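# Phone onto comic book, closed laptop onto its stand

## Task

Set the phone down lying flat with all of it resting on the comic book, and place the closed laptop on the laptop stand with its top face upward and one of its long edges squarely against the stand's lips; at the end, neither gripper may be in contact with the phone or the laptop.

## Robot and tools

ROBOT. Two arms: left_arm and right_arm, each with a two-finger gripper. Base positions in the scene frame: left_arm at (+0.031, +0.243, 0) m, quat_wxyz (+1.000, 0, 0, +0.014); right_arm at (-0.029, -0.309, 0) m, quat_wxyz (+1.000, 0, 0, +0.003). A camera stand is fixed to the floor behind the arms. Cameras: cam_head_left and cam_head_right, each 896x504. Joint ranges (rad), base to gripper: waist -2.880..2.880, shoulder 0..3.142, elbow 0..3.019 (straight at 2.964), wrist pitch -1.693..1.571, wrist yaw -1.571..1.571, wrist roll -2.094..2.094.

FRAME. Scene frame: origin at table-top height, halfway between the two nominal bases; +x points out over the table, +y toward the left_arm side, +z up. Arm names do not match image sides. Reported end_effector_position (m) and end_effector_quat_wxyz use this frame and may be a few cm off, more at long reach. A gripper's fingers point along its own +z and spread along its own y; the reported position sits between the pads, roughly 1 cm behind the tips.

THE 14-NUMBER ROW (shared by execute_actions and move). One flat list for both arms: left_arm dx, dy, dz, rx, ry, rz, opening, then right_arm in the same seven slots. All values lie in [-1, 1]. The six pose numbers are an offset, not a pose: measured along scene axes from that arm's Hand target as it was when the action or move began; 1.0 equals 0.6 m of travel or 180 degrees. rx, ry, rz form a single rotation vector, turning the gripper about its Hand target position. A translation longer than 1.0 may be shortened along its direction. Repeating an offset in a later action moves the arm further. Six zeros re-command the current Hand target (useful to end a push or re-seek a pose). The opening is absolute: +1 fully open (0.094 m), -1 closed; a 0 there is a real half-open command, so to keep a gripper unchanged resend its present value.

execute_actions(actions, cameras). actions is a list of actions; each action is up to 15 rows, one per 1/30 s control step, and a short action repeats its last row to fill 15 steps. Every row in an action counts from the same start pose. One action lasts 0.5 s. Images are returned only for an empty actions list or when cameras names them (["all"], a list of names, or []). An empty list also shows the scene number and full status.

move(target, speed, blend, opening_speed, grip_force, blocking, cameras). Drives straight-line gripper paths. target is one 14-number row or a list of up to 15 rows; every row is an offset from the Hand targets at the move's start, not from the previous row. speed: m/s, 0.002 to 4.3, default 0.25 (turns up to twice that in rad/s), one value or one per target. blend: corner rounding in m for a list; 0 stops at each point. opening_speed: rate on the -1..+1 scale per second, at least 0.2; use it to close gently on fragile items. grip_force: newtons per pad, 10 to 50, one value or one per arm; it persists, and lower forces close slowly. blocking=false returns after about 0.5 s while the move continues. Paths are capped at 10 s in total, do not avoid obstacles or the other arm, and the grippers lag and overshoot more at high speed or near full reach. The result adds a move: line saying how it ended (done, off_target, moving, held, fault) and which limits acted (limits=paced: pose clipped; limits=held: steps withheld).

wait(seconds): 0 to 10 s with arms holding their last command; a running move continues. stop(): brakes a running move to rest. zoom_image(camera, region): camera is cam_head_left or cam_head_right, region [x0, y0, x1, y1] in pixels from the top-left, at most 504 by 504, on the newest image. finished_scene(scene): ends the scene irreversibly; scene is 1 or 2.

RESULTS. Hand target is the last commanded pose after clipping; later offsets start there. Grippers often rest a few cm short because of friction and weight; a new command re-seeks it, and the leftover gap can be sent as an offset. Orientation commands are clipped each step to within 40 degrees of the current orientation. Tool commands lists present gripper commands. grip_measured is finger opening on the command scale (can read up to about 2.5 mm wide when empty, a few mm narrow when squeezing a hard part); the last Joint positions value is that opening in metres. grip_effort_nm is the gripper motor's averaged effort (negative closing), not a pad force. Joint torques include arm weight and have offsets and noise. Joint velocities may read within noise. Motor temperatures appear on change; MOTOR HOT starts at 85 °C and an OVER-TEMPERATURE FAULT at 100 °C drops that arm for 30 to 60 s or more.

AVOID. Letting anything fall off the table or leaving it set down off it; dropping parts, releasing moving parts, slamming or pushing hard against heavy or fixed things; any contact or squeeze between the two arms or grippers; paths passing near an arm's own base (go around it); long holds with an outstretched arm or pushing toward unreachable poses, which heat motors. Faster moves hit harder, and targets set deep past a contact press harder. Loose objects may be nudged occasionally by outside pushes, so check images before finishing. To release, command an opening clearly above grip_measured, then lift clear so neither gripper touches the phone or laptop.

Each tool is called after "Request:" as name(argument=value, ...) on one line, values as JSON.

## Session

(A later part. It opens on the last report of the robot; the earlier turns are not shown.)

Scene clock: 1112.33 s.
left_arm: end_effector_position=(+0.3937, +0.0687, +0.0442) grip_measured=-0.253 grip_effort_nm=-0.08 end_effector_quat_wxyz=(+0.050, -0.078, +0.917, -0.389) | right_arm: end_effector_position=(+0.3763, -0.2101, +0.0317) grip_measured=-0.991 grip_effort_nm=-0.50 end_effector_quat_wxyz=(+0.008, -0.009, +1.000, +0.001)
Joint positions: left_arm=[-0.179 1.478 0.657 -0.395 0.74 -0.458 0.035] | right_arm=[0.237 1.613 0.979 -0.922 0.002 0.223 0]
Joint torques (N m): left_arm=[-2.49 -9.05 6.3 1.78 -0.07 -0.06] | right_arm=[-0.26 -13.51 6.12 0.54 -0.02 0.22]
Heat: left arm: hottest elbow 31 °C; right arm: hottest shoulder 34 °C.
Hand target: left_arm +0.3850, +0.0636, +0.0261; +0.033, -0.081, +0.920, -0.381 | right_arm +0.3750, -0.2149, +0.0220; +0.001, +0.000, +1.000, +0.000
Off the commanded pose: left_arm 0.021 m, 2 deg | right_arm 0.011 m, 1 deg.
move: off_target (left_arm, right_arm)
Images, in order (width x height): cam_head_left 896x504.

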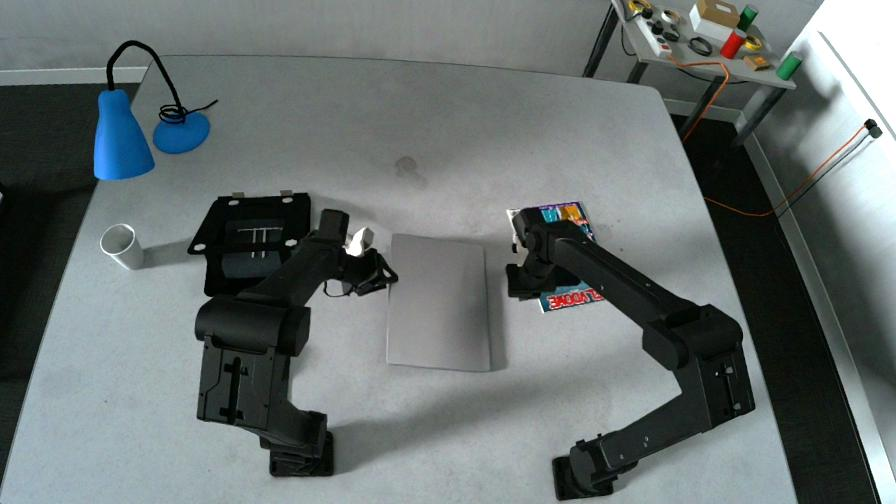

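Request:
move(target=[-0.0145, -0.004, -0.03, 0, 0, 0, -0.255, 0, 0, 0, 0, 0, 0, -1], speed=0.1)

Scene clock: 1124.90 s.
left_arm: end_effector_position=(+0.3969, +0.0667, +0.0403) grip_measured=-0.253 grip_effort_nm=-0.08 end_effector_quat_wxyz=(+0.070, -0.073, +0.913, -0.396) | right_arm: end_effector_position=(+0.3763, -0.2101, +0.0317) grip_measured=-0.991 grip_effort_nm=-0.50 end_effector_quat_wxyz=(+0.008, -0.009, +1.000, +0.001)
Joint positions: left_arm=[-0.182 1.486 0.633 -0.31 0.743 -0.472 0.035] | right_arm=[0.237 1.613 0.979 -0.922 0.002 0.223 0]
Joint torques (N m): left_arm=[-3.37 -7.65 4.67 1.13 -0.39 0.01] | right_arm=[-0.26 -13.51 6.15 0.53 -0.02 0.22]
Heat: left arm: hottest elbow 32 °C; right arm: hottest shoulder 34 °C.
Hand target: left_arm +0.3762, +0.0613, +0.0080; +0.033, -0.082, +0.921, -0.381 | right_arm +0.3750, -0.2149, +0.0220; +0.001, +0.000, +1.000, +0.000
Off the commanded pose: left_arm 0.039 m, 5 deg | right_arm 0.011 m, 1 deg.
move: off_target (left_arm, right_arm)

Request:
execute_actions(actions=[])

Request:
zoom_image(camera="cam_head_right", region=[270, 200, 430, 310])

Request:
zoom_image(camera="cam_head_left", region=[300, 210, 460, 310])

Scene clock: 1130.23 s.
left_arm: end_effector_position=(+0.3970, +0.0667, +0.0403) grip_measured=-0.253 grip_effort_nm=-0.08 end_effector_quat_wxyz=(+0.070, -0.073, +0.913, -0.396) | right_arm: end_effector_position=(+0.3763, -0.2101, +0.0317) grip_measured=-0.991 grip_effort_nm=-0.50 end_effector_quat_wxyz=(+0.008, -0.009, +1.000, +0.001)
Joint positions: left_arm=[-0.182 1.486 0.633 -0.31 0.743 -0.473 0.035] | right_arm=[0.237 1.613 0.979 -0.922 0.002 0.223 0]
Joint velocities: within noise
Joint torques (N m): left_arm=[-3.84 -6.36 4.88 1.1 -0.39 -0.08] | right_arm=[-0.15 -13.51 6.15 0.57 -0.02 0.22]
Motor temperatures (°C): left_arm=[22 26 32 24 26 23 26] | right_arm=[26 34 34 25 24 23 26]
Heat: left arm: hottest elbow 32 °C; right arm: hottest shoulder 34 °C.
Hand target: left_arm +0.3763, +0.0613, +0.0081; +0.033, -0.081, +0.920, -0.381 | right_arm +0.3750, -0.2149, +0.0220; +0.001, +0.000, +1.000, +0.000
Tool commands: left_gripper/opening=-0.255 right_gripper/opening=-1.0
Off the commanded pose: left_arm 0.039 m, 5 deg | right_arm 0.011 m, 1 deg.

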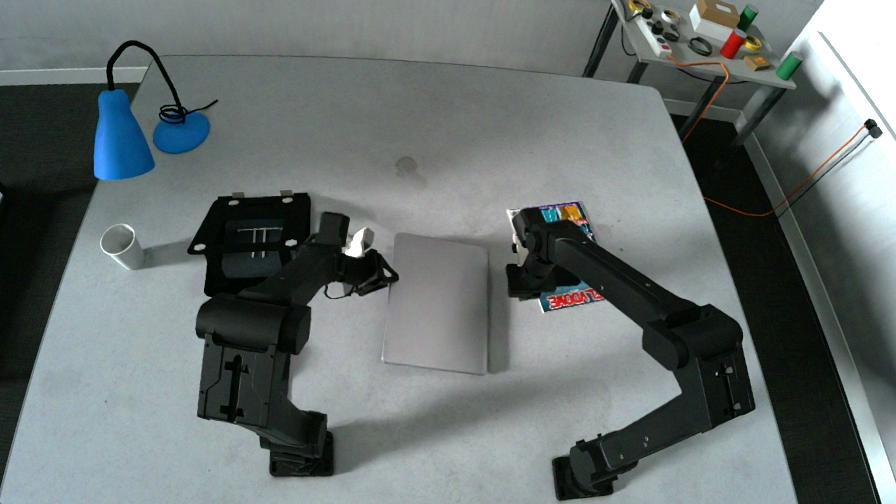

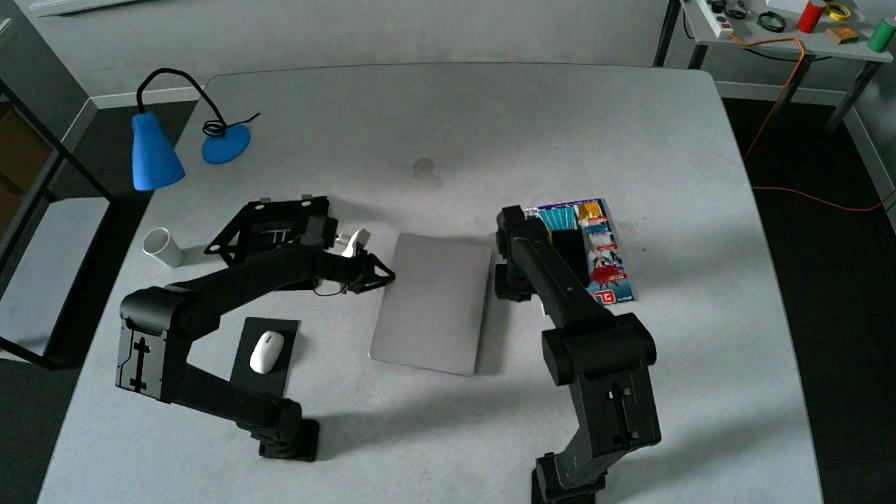

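Scaled by 3.150.

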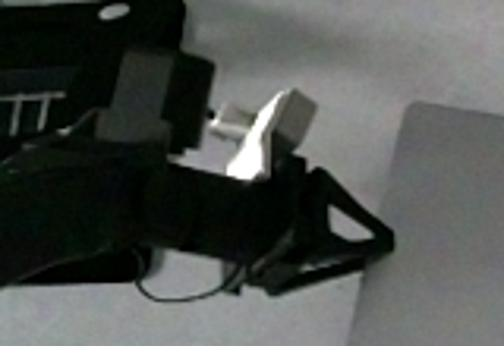

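Scaled by 3.150.

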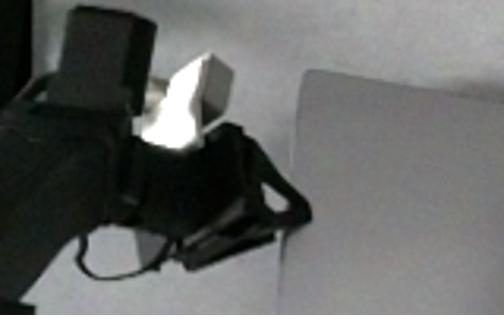

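Request:
move(target=[0.012, 0.004, 0.033, 0, 0, 0, -0.62, 0, 0, 0, 0, 0, 0, -1], speed=0.1, opening_speed=0.3, grip_force=[30, 50], cameras=["cam_head_left", "cam_head_right"])

Request:
zoom_image(camera="cam_head_right", region=[300, 210, 460, 310])

Request:
zoom_image(camera="cam_head_left", region=[300, 210, 460, 310])

Scene clock: 1153.10 s.
left_arm: end_effector_position=(+0.3948, +0.0676, +0.0399) grip_measured=-0.577 grip_effort_nm=-0.59 end_effector_quat_wxyz=(+0.060, -0.078, +0.915, -0.392) | right_arm: end_effector_position=(+0.3763, -0.2101, +0.0317) grip_measured=-0.991 grip_effort_nm=-0.50 end_effector_quat_wxyz=(+0.008, -0.009, +1.000, +0.001)
Joint positions: left_arm=[-0.182 1.486 0.641 -0.343 0.739 -0.473 0.02] | right_arm=[0.237 1.613 0.979 -0.922 0.002 0.223 0]
Joint torques (N m): left_arm=[-3.14 -9.17 7.65 -0.39 -0.11 0.07] | right_arm=[-0.26 -13.57 6.13 0.54 -0.02 0.22]
Heat: left arm: hottest elbow 31 °C; right arm: hottest shoulder 34 °C.
Hand target: left_arm +0.3836, +0.0637, +0.0279; +0.033, -0.081, +0.921, -0.381 | right_arm +0.3750, -0.2149, +0.0220; +0.001, +0.000, +1.000, +0.000
Off the commanded pose: left_arm 0.017 m, 3 deg | right_arm 0.011 m, 1 deg.
grip_force (N): 30, 50
move: off_target (left_arm, right_arm)

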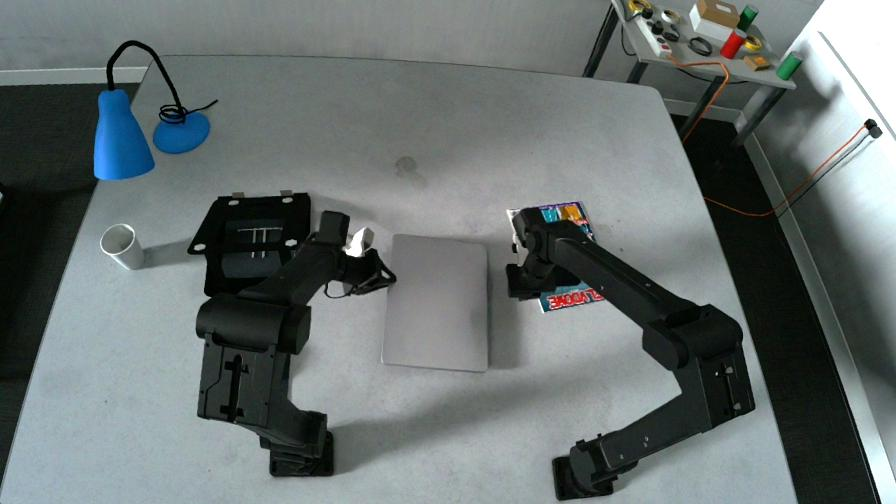

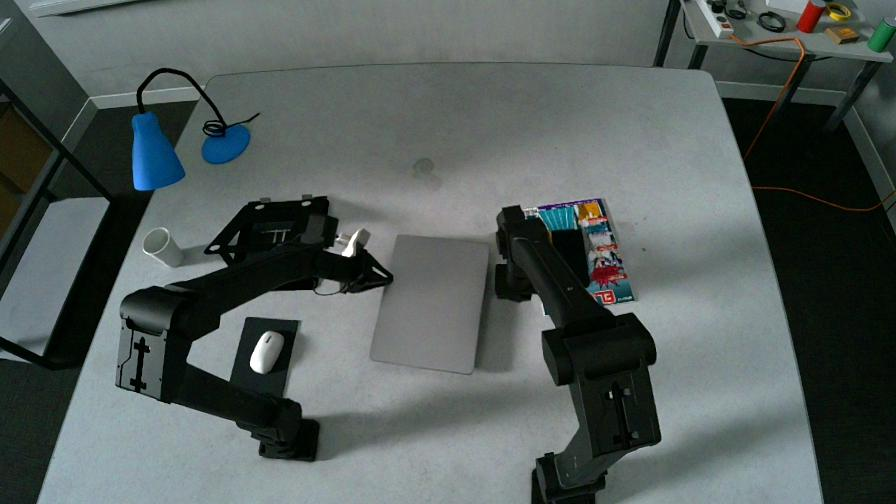

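Scaled by 3.150.

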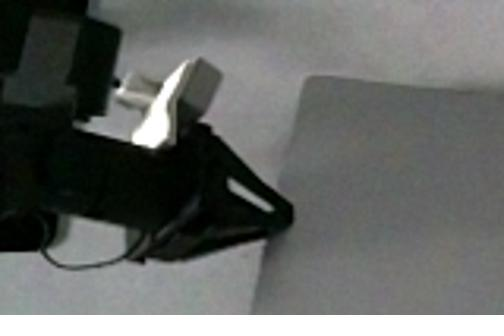

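Scaled by 3.150.

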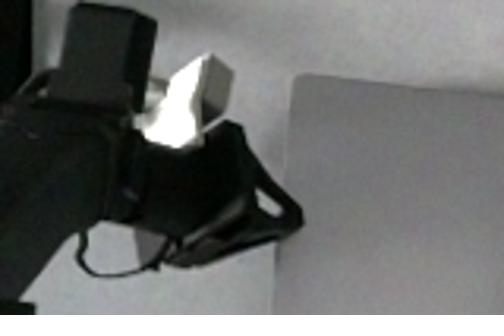

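Request:
move(target=[0.0, 0.0, 0.015, 0, 0, 0, -0.8, 0, 0, 0, 0, 0, 0, -1], speed=0.05, opening_speed=0.3, grip_force=[40, 50], cameras=["cam_head_left", "cam_head_right"])

Request:
zoom_image(camera="cam_head_right", region=[300, 210, 460, 310])

Request:
zoom_image(camera="cam_head_left", region=[300, 210, 460, 310])

Scene clock: 1163.97 s.
left_arm: end_effector_position=(+0.3911, +0.0670, +0.0450) grip_measured=-0.617 grip_effort_nm=-0.81 end_effector_quat_wxyz=(+0.054, -0.079, +0.915, -0.391) | right_arm: end_effector_position=(+0.3763, -0.2101, +0.0317) grip_measured=-0.991 grip_effort_nm=-0.50 end_effector_quat_wxyz=(+0.008, -0.009, +1.000, +0.001)
Joint positions: left_arm=[-0.184 1.468 0.643 -0.375 0.741 -0.472 0.018] | right_arm=[0.237 1.613 0.979 -0.922 0.002 0.223 0]
Joint torques (N m): left_arm=[-3.43 -9.23 8.28 -0.2 -0.15 0.03] | right_arm=[-0.21 -13.63 6.16 0.55 -0.03 0.22]
Heat: left arm: hottest elbow 32 °C; right arm: hottest shoulder 34 °C.
Hand target: left_arm +0.3835, +0.0636, +0.0369; +0.033, -0.081, +0.921, -0.381 | right_arm +0.3750, -0.2149, +0.0220; +0.001, +0.000, +1.000, +0.000
Off the commanded pose: left_arm 0.012 m, 3 deg | right_arm 0.011 m, 1 deg.
grip_force (N): 40, 50
move: off_target (left_arm, right_arm)

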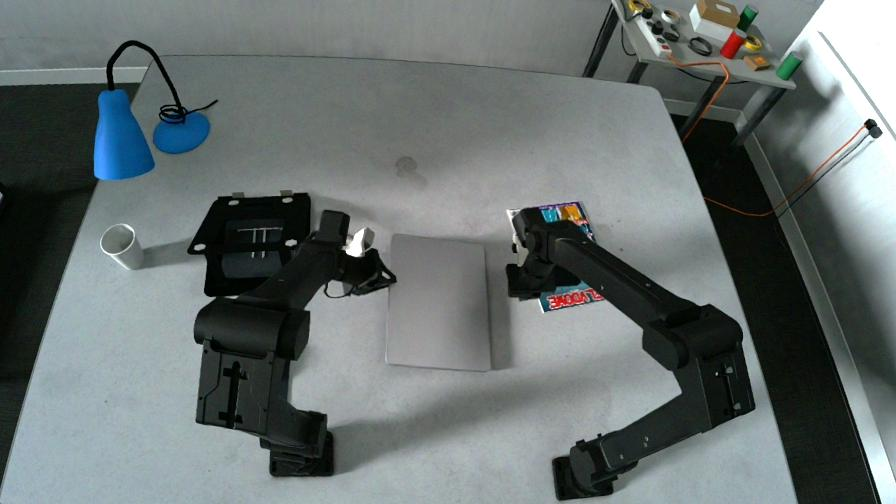

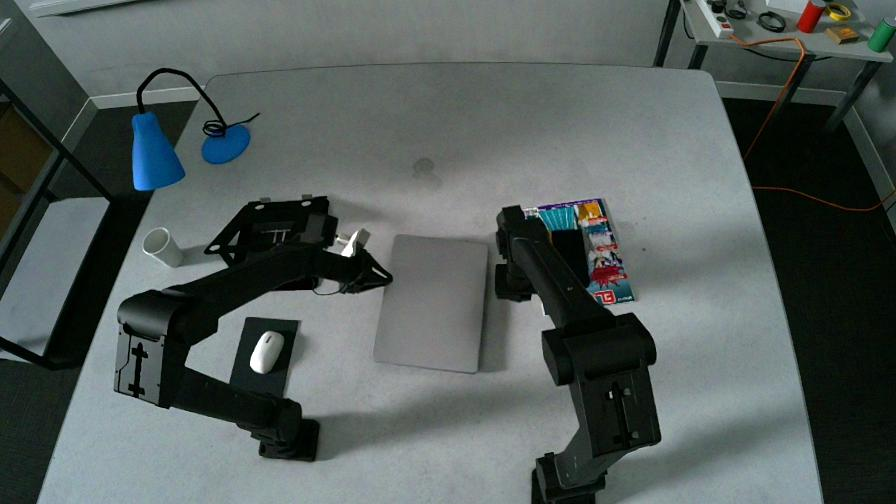

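Scaled by 3.150.

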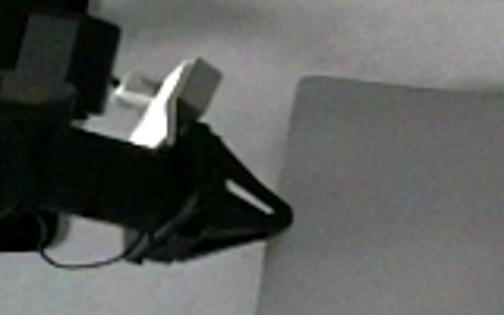

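Scaled by 3.150.

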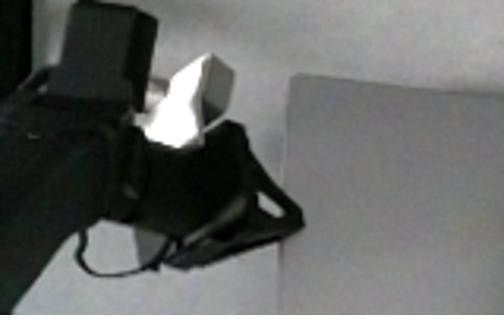

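Request:
move(target=[0.0, 0.0, 0.05, 0, 0, 0, -0.8, 0, 0, 0, 0, 0, 0, -1], speed=0.05, cameras=["cam_head_left", "cam_head_right"])

Request:
zoom_image(camera="cam_head_right", region=[320, 220, 520, 390])

Request:
zoom_image(camera="cam_head_left", region=[320, 220, 520, 390])

Scene clock: 1167.97 s.
left_arm: end_effector_position=(+0.3758, +0.0704, +0.0508) grip_measured=-0.635 grip_effort_nm=-0.82 end_effector_quat_wxyz=(+0.027, -0.091, +0.921, -0.378) | right_arm: end_effector_position=(+0.3763, -0.2101, +0.0317) grip_measured=-0.991 grip_effort_nm=-0.50 end_effector_quat_wxyz=(+0.008, -0.009, +1.000, +0.001)
Joint positions: left_arm=[-0.187 1.43 0.647 -0.482 0.726 -0.472 0.017] | right_arm=[0.237 1.613 0.979 -0.922 0.002 0.223 0]
Joint torques (N m): left_arm=[-2.14 -12.04 11.12 -0.47 0.45 0.03] | right_arm=[-0.26 -13.63 6.15 0.57 -0.02 0.22]
Heat: left arm: hottest elbow 32 °C; right arm: hottest shoulder 34 °C.
Hand target: left_arm +0.3835, +0.0636, +0.0669; +0.033, -0.081, +0.921, -0.381 | right_arm +0.3750, -0.2149, +0.0220; +0.001, +0.000, +1.000, +0.000
Off the commanded pose: left_arm 0.019 m, 1 deg | right_arm 0.011 m, 1 deg.
grip_force (N): 40, 50
move: off_target (left_arm, right_arm)

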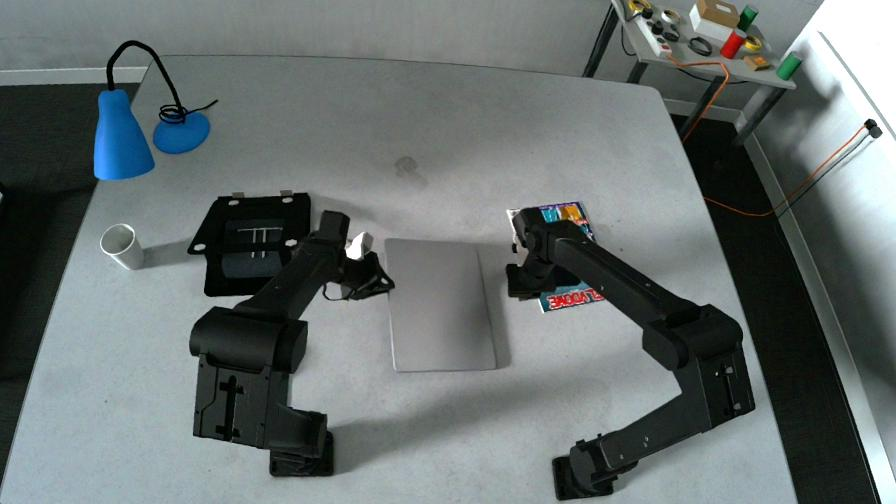

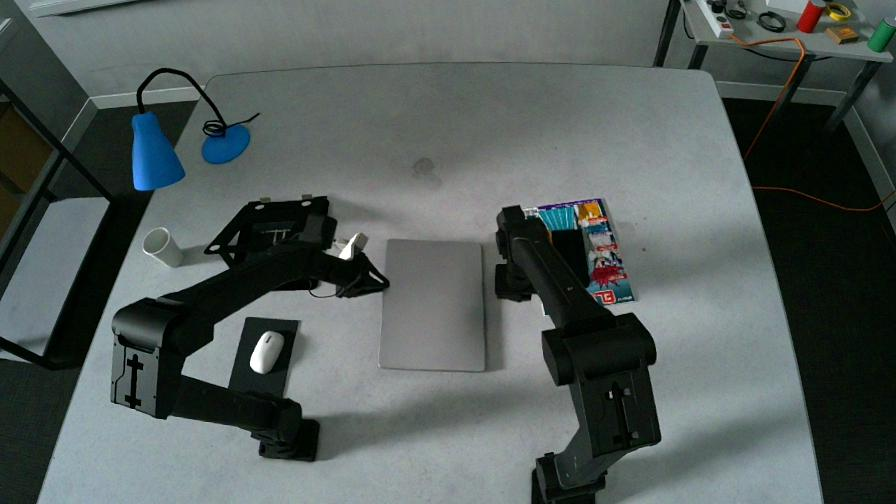

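Scaled by 2.520.

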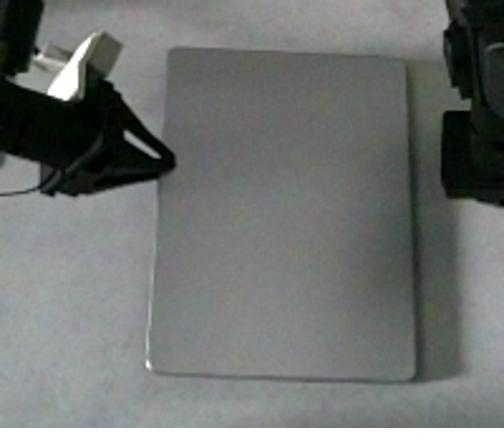

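Scaled by 2.520.

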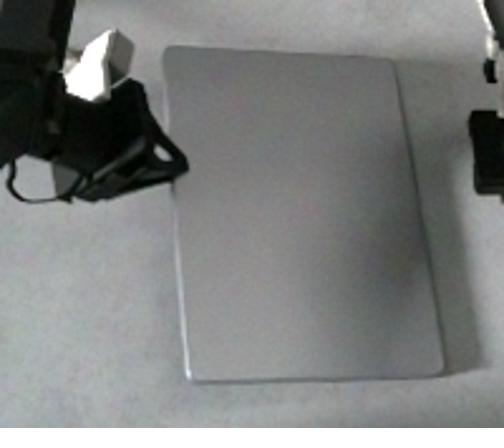

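Request:
move(target=[0.0, 0.0, 0.05, 0, 0, 0, -0.85, 0, 0, 0, 0, 0, 0, -1], speed=0.05, grip_force=[50, 50], cameras=["cam_head_left", "cam_head_right"])

Request:
zoom_image(camera="cam_head_right", region=[320, 220, 520, 390])

Request:
zoom_image(camera="cam_head_left", region=[320, 220, 520, 390])

Scene clock: 1173.33 s.
left_arm: end_effector_position=(+0.3577, +0.0739, +0.0603) grip_measured=-0.654 grip_effort_nm=-1.00 end_effector_quat_wxyz=(-0.001, -0.103, +0.924, -0.367) | right_arm: end_effector_position=(+0.3763, -0.2101, +0.0317) grip_measured=-0.991 grip_effort_nm=-0.50 end_effector_quat_wxyz=(+0.008, -0.009, +1.000, +0.001)
Joint positions: left_arm=[-0.187 1.381 0.647 -0.595 0.719 -0.472 0.016] | right_arm=[0.237 1.613 0.979 -0.922 0.002 0.223 0]
Joint torques (N m): left_arm=[-2.61 -13.92 14.43 -0.12 0.69 0.04] | right_arm=[-0.32 -13.63 6.13 0.54 -0.02 0.22]
Heat: left arm: hottest elbow 33 °C; right arm: hottest shoulder 34 °C.
Hand target: left_arm +0.3836, +0.0636, +0.0969; +0.033, -0.081, +0.920, -0.381 | right_arm +0.3750, -0.2149, +0.0220; +0.001, +0.000, +1.000, +0.000
Off the commanded pose: left_arm 0.046 m, 5 deg | right_arm 0.011 m, 1 deg.
move: off_target (left_arm, right_arm)

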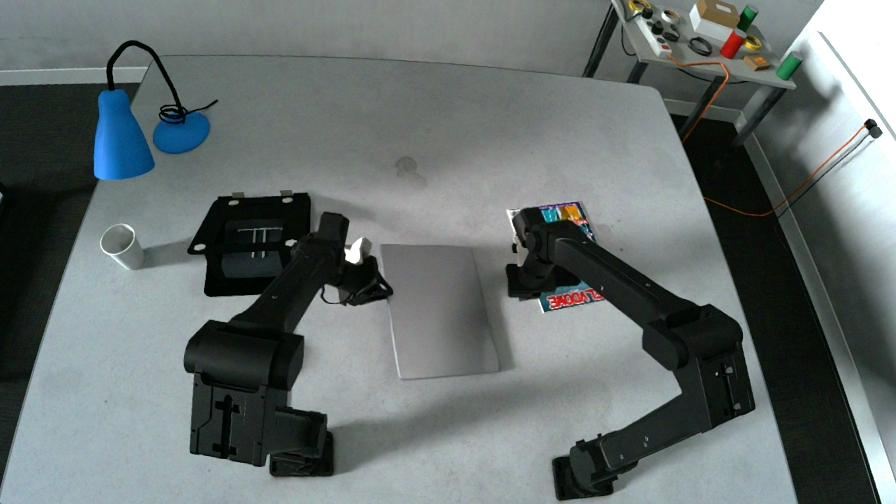

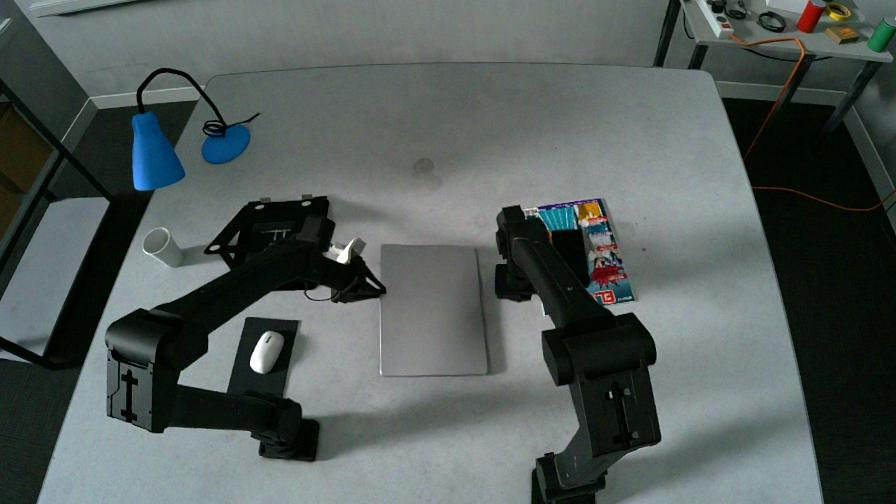

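Scaled by 2.520.

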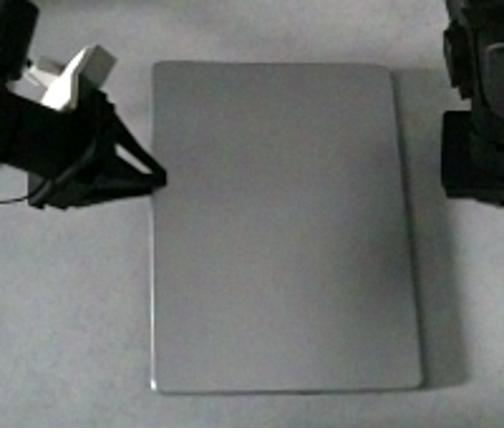

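Scaled by 2.520.

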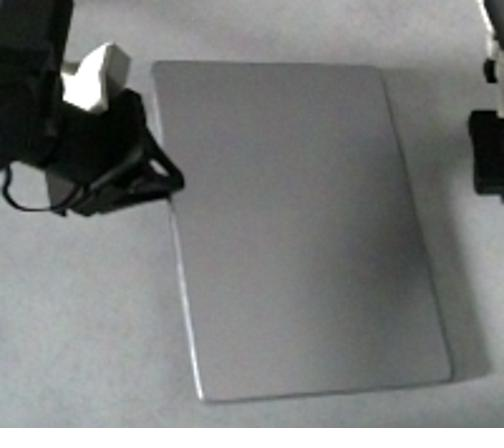

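Request:
move(target=[0.012, -0.012, 0.06, 0.0707, 0.0103, -0.0164, -0.85, 0, 0, 0, 0, 0, 0, -1], speed=0.06, cameras=["cam_head_left", "cam_head_right"])

Request:
zoom_image(camera="cam_head_right", region=[320, 220, 520, 390])

Request:
zoom_image(camera="cam_head_left", region=[320, 220, 520, 390])

Scene clock: 1226.40 s.
left_arm: end_effector_position=(+0.3578, +0.0660, +0.0906) grip_measured=-0.667 grip_effort_nm=-1.00 end_effector_quat_wxyz=(-0.031, -0.082, +0.961, -0.264) | right_arm: end_effector_position=(+0.3763, -0.2101, +0.0317) grip_measured=-0.991 grip_effort_nm=-0.50 end_effector_quat_wxyz=(+0.008, -0.009, +1.000, +0.001)
Joint positions: left_arm=[-0.287 1.355 0.799 -0.881 0.522 -0.465 0.016] | right_arm=[0.237 1.613 0.979 -0.922 0.002 0.223 0]
Joint torques (N m): left_arm=[-1.67 -12.63 17.25 0.03 -0.06 0.2] | right_arm=[-0.21 -13.57 6.15 0.55 -0.03 0.22]
Motor temperatures (°C): left_arm=[22 27 39 24 27 23 28] | right_arm=[26 34 34 25 24 23 26]
Heat: left arm: hottest elbow 39 °C; right arm: hottest shoulder 34 °C.
Hand target: left_arm +0.3907, +0.0564, +0.1329; +0.017, -0.060, +0.959, -0.276 | right_arm +0.3750, -0.2149, +0.0220; +0.001, +0.000, +1.000, +0.000
Off the commanded pose: left_arm 0.054 m, 6 deg | right_arm 0.011 m, 1 deg.
move: off_target (left_arm, right_arm)

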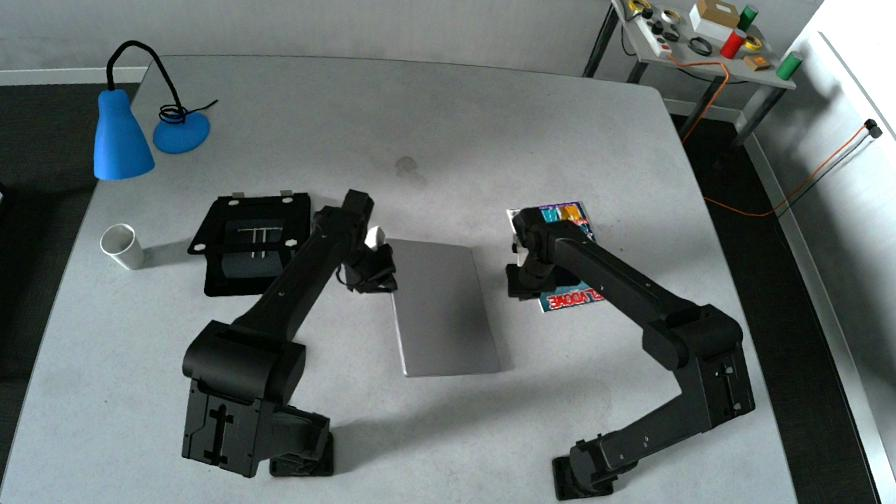

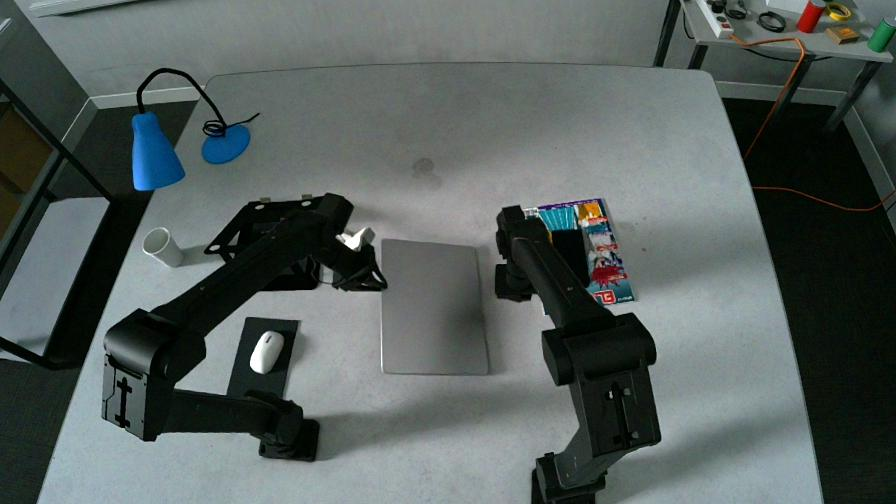

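Scaled by 2.520.

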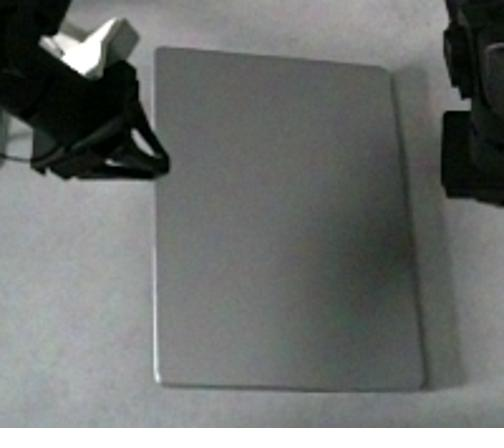

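Scaled by 2.520.

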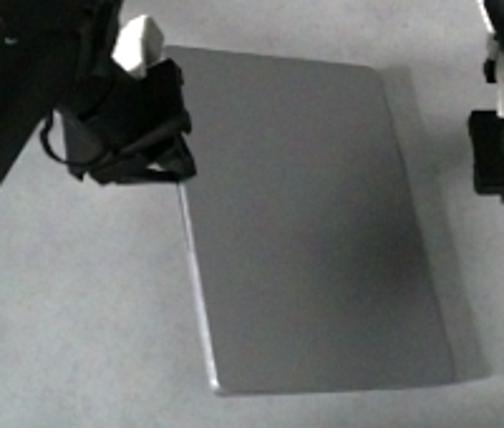

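Request:
move(target=[0.1, 0.0, 0.04, 0.02, 0.003, 0.0, -0.9, 0, 0, 0, 0, 0, 0, -1], speed=0.06, cameras=["cam_head_left", "cam_head_right"])

Request:
zoom_image(camera="cam_head_right", region=[320, 200, 540, 390])

Request:
zoom_image(camera="cam_head_left", region=[320, 200, 540, 390])

Scene clock: 1293.27 s.
left_arm: end_effector_position=(+0.4048, +0.0634, +0.1124) grip_measured=-0.667 grip_effort_nm=-1.01 end_effector_quat_wxyz=(-0.036, -0.054, +0.971, -0.228) | right_arm: end_effector_position=(+0.3763, -0.2101, +0.0317) grip_measured=-0.991 grip_effort_nm=-0.50 end_effector_quat_wxyz=(+0.008, -0.009, +1.000, +0.001)
Joint positions: left_arm=[-0.287 1.464 0.994 -1.023 0.46 -0.387 0.016] | right_arm=[0.237 1.613 0.979 -0.922 0.002 0.223 0]
Joint torques (N m): left_arm=[-0.79 -14.51 19.22 0.28 0.34 -0.25] | right_arm=[-0.32 -13.51 6.15 0.55 -0.03 0.21]
Heat: left arm: hottest elbow 41 °C; right arm: hottest shoulder 34 °C.
Hand target: left_arm +0.4507, +0.0564, +0.1569; +0.014, -0.060, +0.967, -0.245 | right_arm +0.3750, -0.2149, +0.0220; +0.001, +0.000, +1.000, +0.000
Off the commanded pose: left_arm 0.064 m, 6 deg | right_arm 0.011 m, 1 deg.
move: off_target (left_arm, right_arm)

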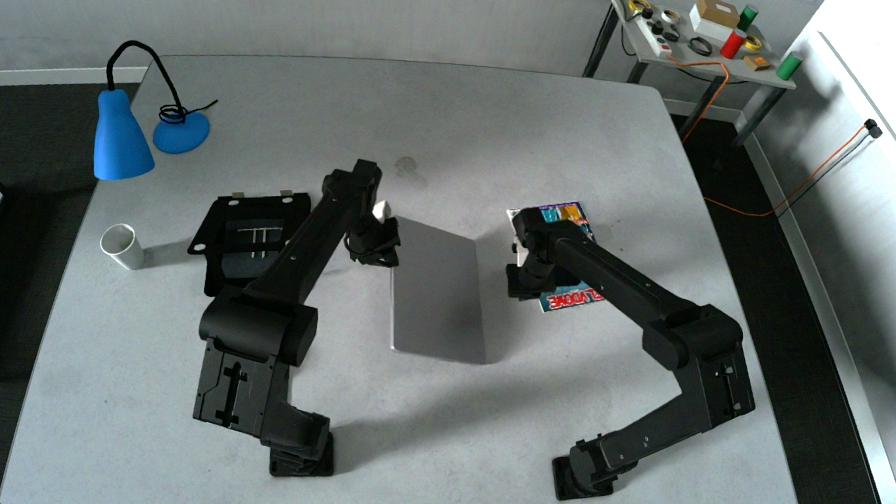

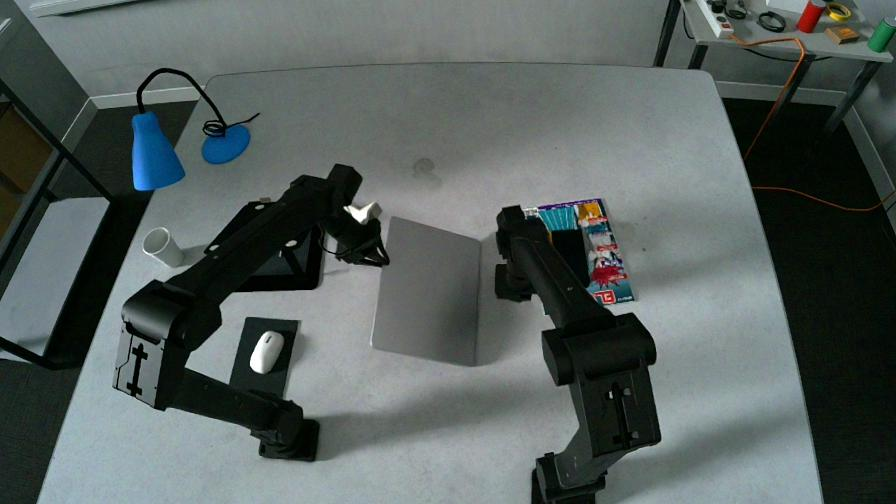

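Scaled by 2.291.

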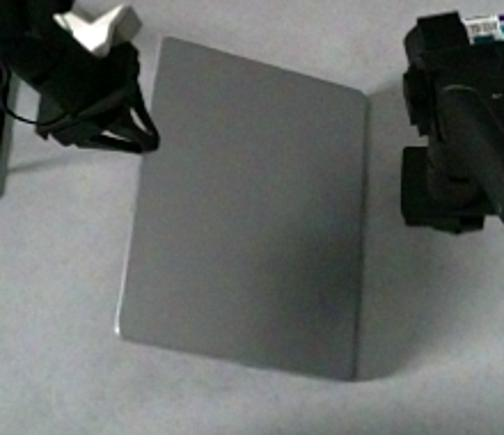

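Scaled by 2.291.

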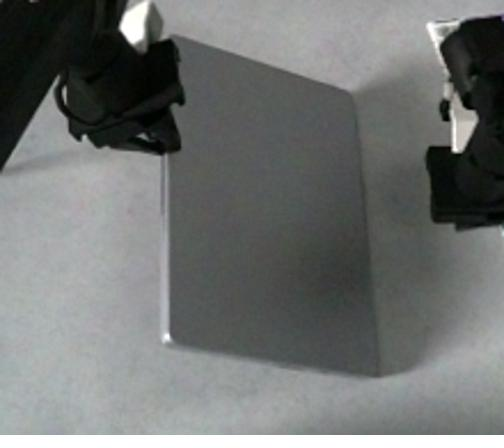

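Request:
move(target=[[0, 0, 0, 0, 0, 0, -0.9, -0.075, -0.0085, 0.38, 0, 0, 0, -1], [0, 0, 0, 0, 0, 0, -0.9, -0.3417, 0.2581, 0.33, -0.2509, -0.4508, 0.3428, 1]], speed=0.35, blend=[0.04, 0], cameras=["cam_head_left", "cam_head_right"])

Scene clock: 1332.07 s.
left_arm: end_effector_position=(+0.4049, +0.0633, +0.1124) grip_measured=-0.667 grip_effort_nm=-1.00 end_effector_quat_wxyz=(-0.036, -0.054, +0.971, -0.228) | right_arm: end_effector_position=(+0.1705, -0.0591, +0.2276) grip_measured=+0.998 grip_effort_nm=0.07 end_effector_quat_wxyz=(+0.605, -0.451, +0.566, -0.331)
Joint positions: left_arm=[-0.287 1.464 0.995 -1.023 0.46 -0.387 0.016] | right_arm=[1.441 0.89 0.279 0.446 1.269 -1.015 0.094]
Joint torques (N m): left_arm=[-0.5 -13.51 19.54 0.28 0.31 -0.21] | right_arm=[0.67 -2.73 6.87 1.78 0.05 0.14]
Motor temperatures (°C): left_arm=[22 27 47 24 27 24 29] | right_arm=[26 34 35 25 24 23 26]
Heat: left arm: hottest elbow 47 °C; right arm: hottest elbow 35 °C.
Hand target: left_arm +0.4507, +0.0564, +0.1568; +0.014, -0.060, +0.967, -0.245 | right_arm +0.1700, -0.0600, +0.2200; +0.602, -0.458, +0.562, -0.335
Off the commanded pose: left_arm 0.064 m, 6 deg | right_arm 0.008 m, 1 deg.
move: off_target (left_arm)

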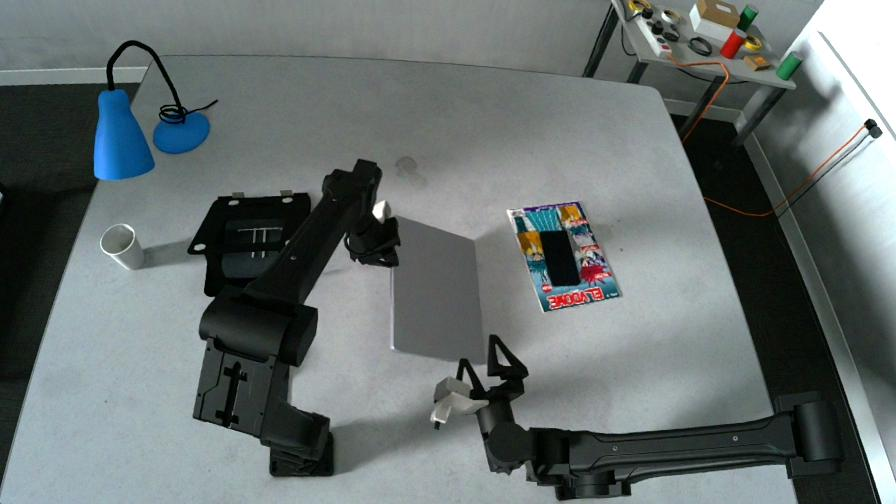

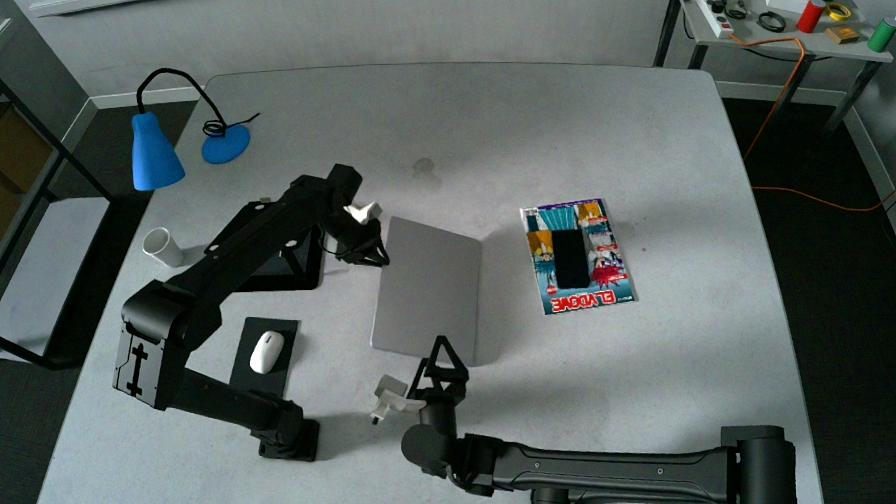

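Request:
move(target=[0, 0, 0, 0, 0, 0, -0.9, -0.0083, 0.1, -0.22, 0, 0, 0, 1], speed=0.2, cameras=["cam_head_left", "cam_head_right"])

Request:
zoom_image(camera="cam_head_left", region=[350, 240, 550, 440])

Request:
zoom_image(camera="cam_head_right", region=[350, 240, 550, 440])

Scene clock: 1338.10 s.
left_arm: end_effector_position=(+0.4049, +0.0633, +0.1124) grip_measured=-0.667 grip_effort_nm=-1.01 end_effector_quat_wxyz=(-0.036, -0.054, +0.971, -0.228) | right_arm: end_effector_position=(+0.1668, -0.0091, +0.0892) grip_measured=+0.999 grip_effort_nm=0.07 end_effector_quat_wxyz=(+0.596, -0.458, +0.566, -0.339)
Joint positions: left_arm=[-0.287 1.464 0.995 -1.023 0.46 -0.387 0.016] | right_arm=[1.478 1.721 0.296 1.191 1.314 -0.97 0.094]
Joint torques (N m): left_arm=[-0.44 -13.86 19.49 0.36 0.31 -0.27] | right_arm=[1.08 -8.88 3.48 1.74 0.09 0.11]
Heat: left arm: hottest elbow 47 °C; right arm: hottest elbow 35 °C.
Hand target: left_arm +0.4507, +0.0564, +0.1568; +0.014, -0.060, +0.967, -0.245 | right_arm +0.1650, -0.0001, +0.0881; +0.602, -0.458, +0.562, -0.335
Off the commanded pose: left_arm 0.064 m, 6 deg | right_arm 0.009 m, 1 deg.
move: off_target (left_arm)

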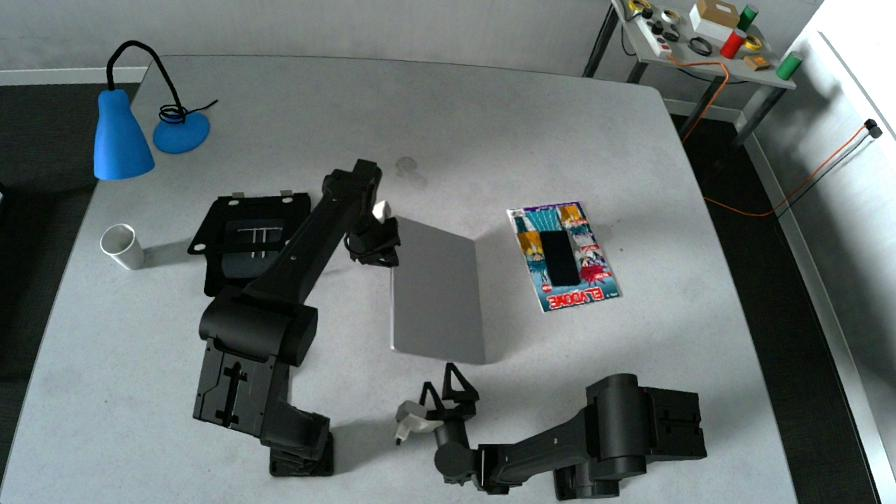

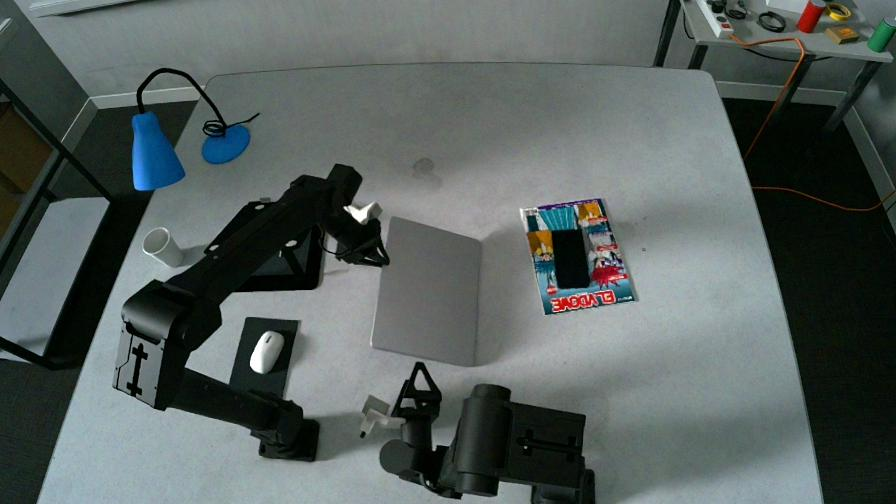

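Scaled by 2.520.

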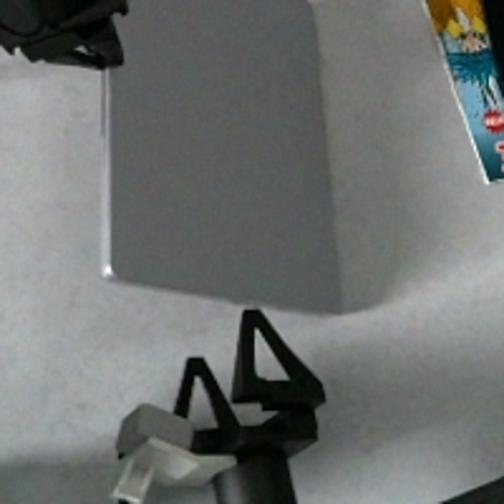

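Scaled by 2.520.

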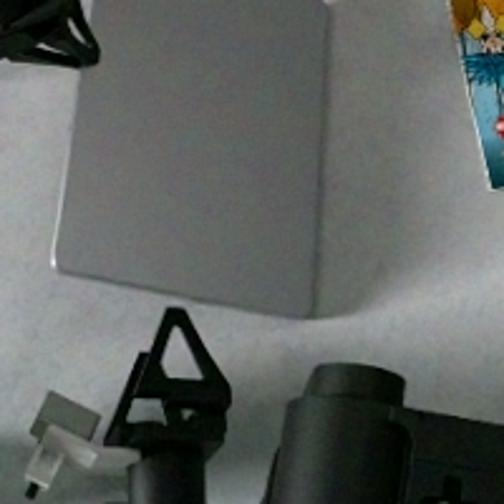

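Request:
move(target=[0, 0, 0, 0, 0, 0, -0.9, 0.025, 0.083, -0.075, 0, 0, 0, 1], speed=0.15, cameras=["cam_head_left", "cam_head_right"])

Request:
zoom_image(camera="cam_head_left", region=[350, 240, 550, 440])

Request:
zoom_image(camera="cam_head_right", region=[350, 240, 550, 440])

Scene clock: 1373.43 s.
left_arm: end_effector_position=(+0.4049, +0.0633, +0.1124) grip_measured=-0.667 grip_effort_nm=-1.01 end_effector_quat_wxyz=(-0.036, -0.054, +0.971, -0.228) | right_arm: end_effector_position=(+0.1756, +0.0406, +0.0743) grip_measured=+0.998 grip_effort_nm=0.10 end_effector_quat_wxyz=(+0.615, -0.438, +0.569, -0.328)
Joint positions: left_arm=[-0.287 1.464 0.995 -1.023 0.46 -0.387 0.016] | right_arm=[1.465 1.897 0.436 1.351 1.303 -1.039 0.094]
Joint torques (N m): left_arm=[-0.21 -13.68 19.58 0.17 0.33 -0.25] | right_arm=[-0.15 -5.6 4 0.58 -0.68 0.53]
Heat: left arm: hottest elbow 49 °C; right arm: hottest shoulder 33 °C.
Hand target: left_arm +0.4507, +0.0564, +0.1568; +0.014, -0.060, +0.967, -0.245 | right_arm +0.1801, +0.0497, +0.0430; +0.602, -0.458, +0.562, -0.335
Off the commanded pose: left_arm 0.064 m, 6 deg | right_arm 0.033 m, 3 deg.
move: off_target (left_arm, right_arm)

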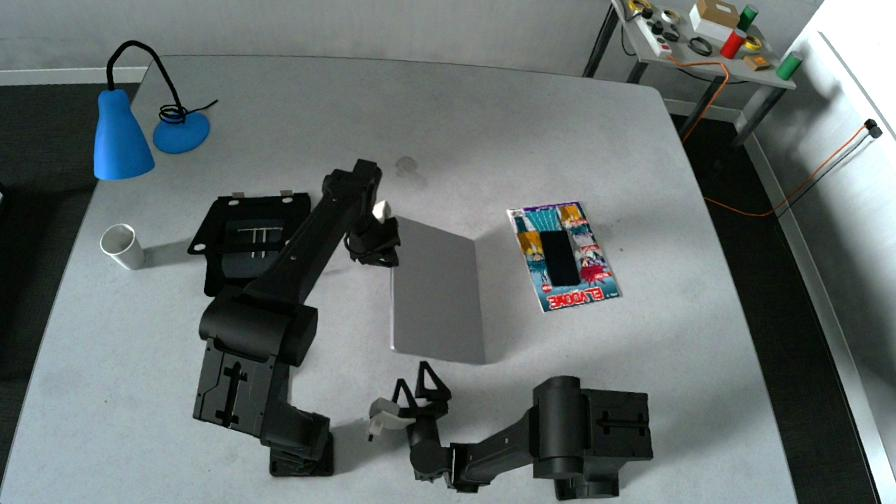

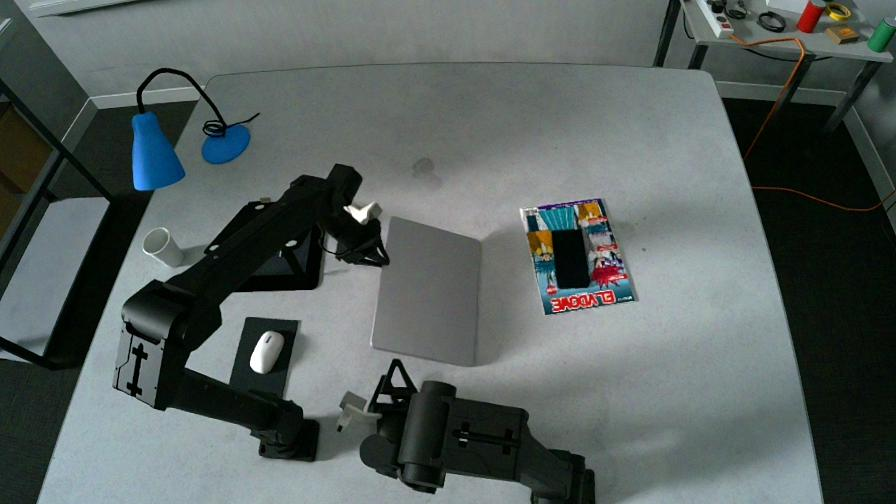

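Scaled by 2.520.

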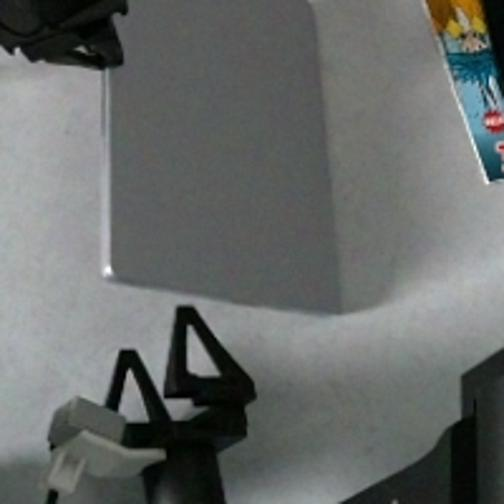

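Scaled by 2.520.

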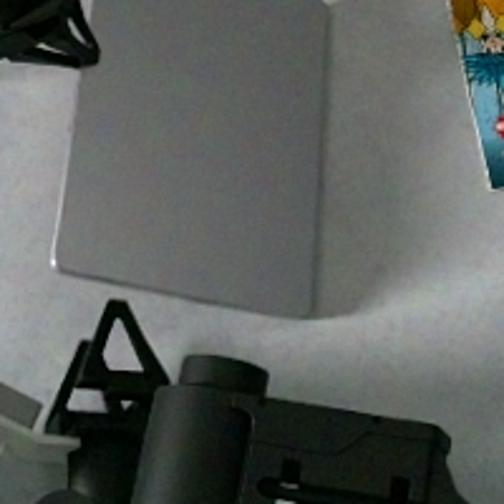

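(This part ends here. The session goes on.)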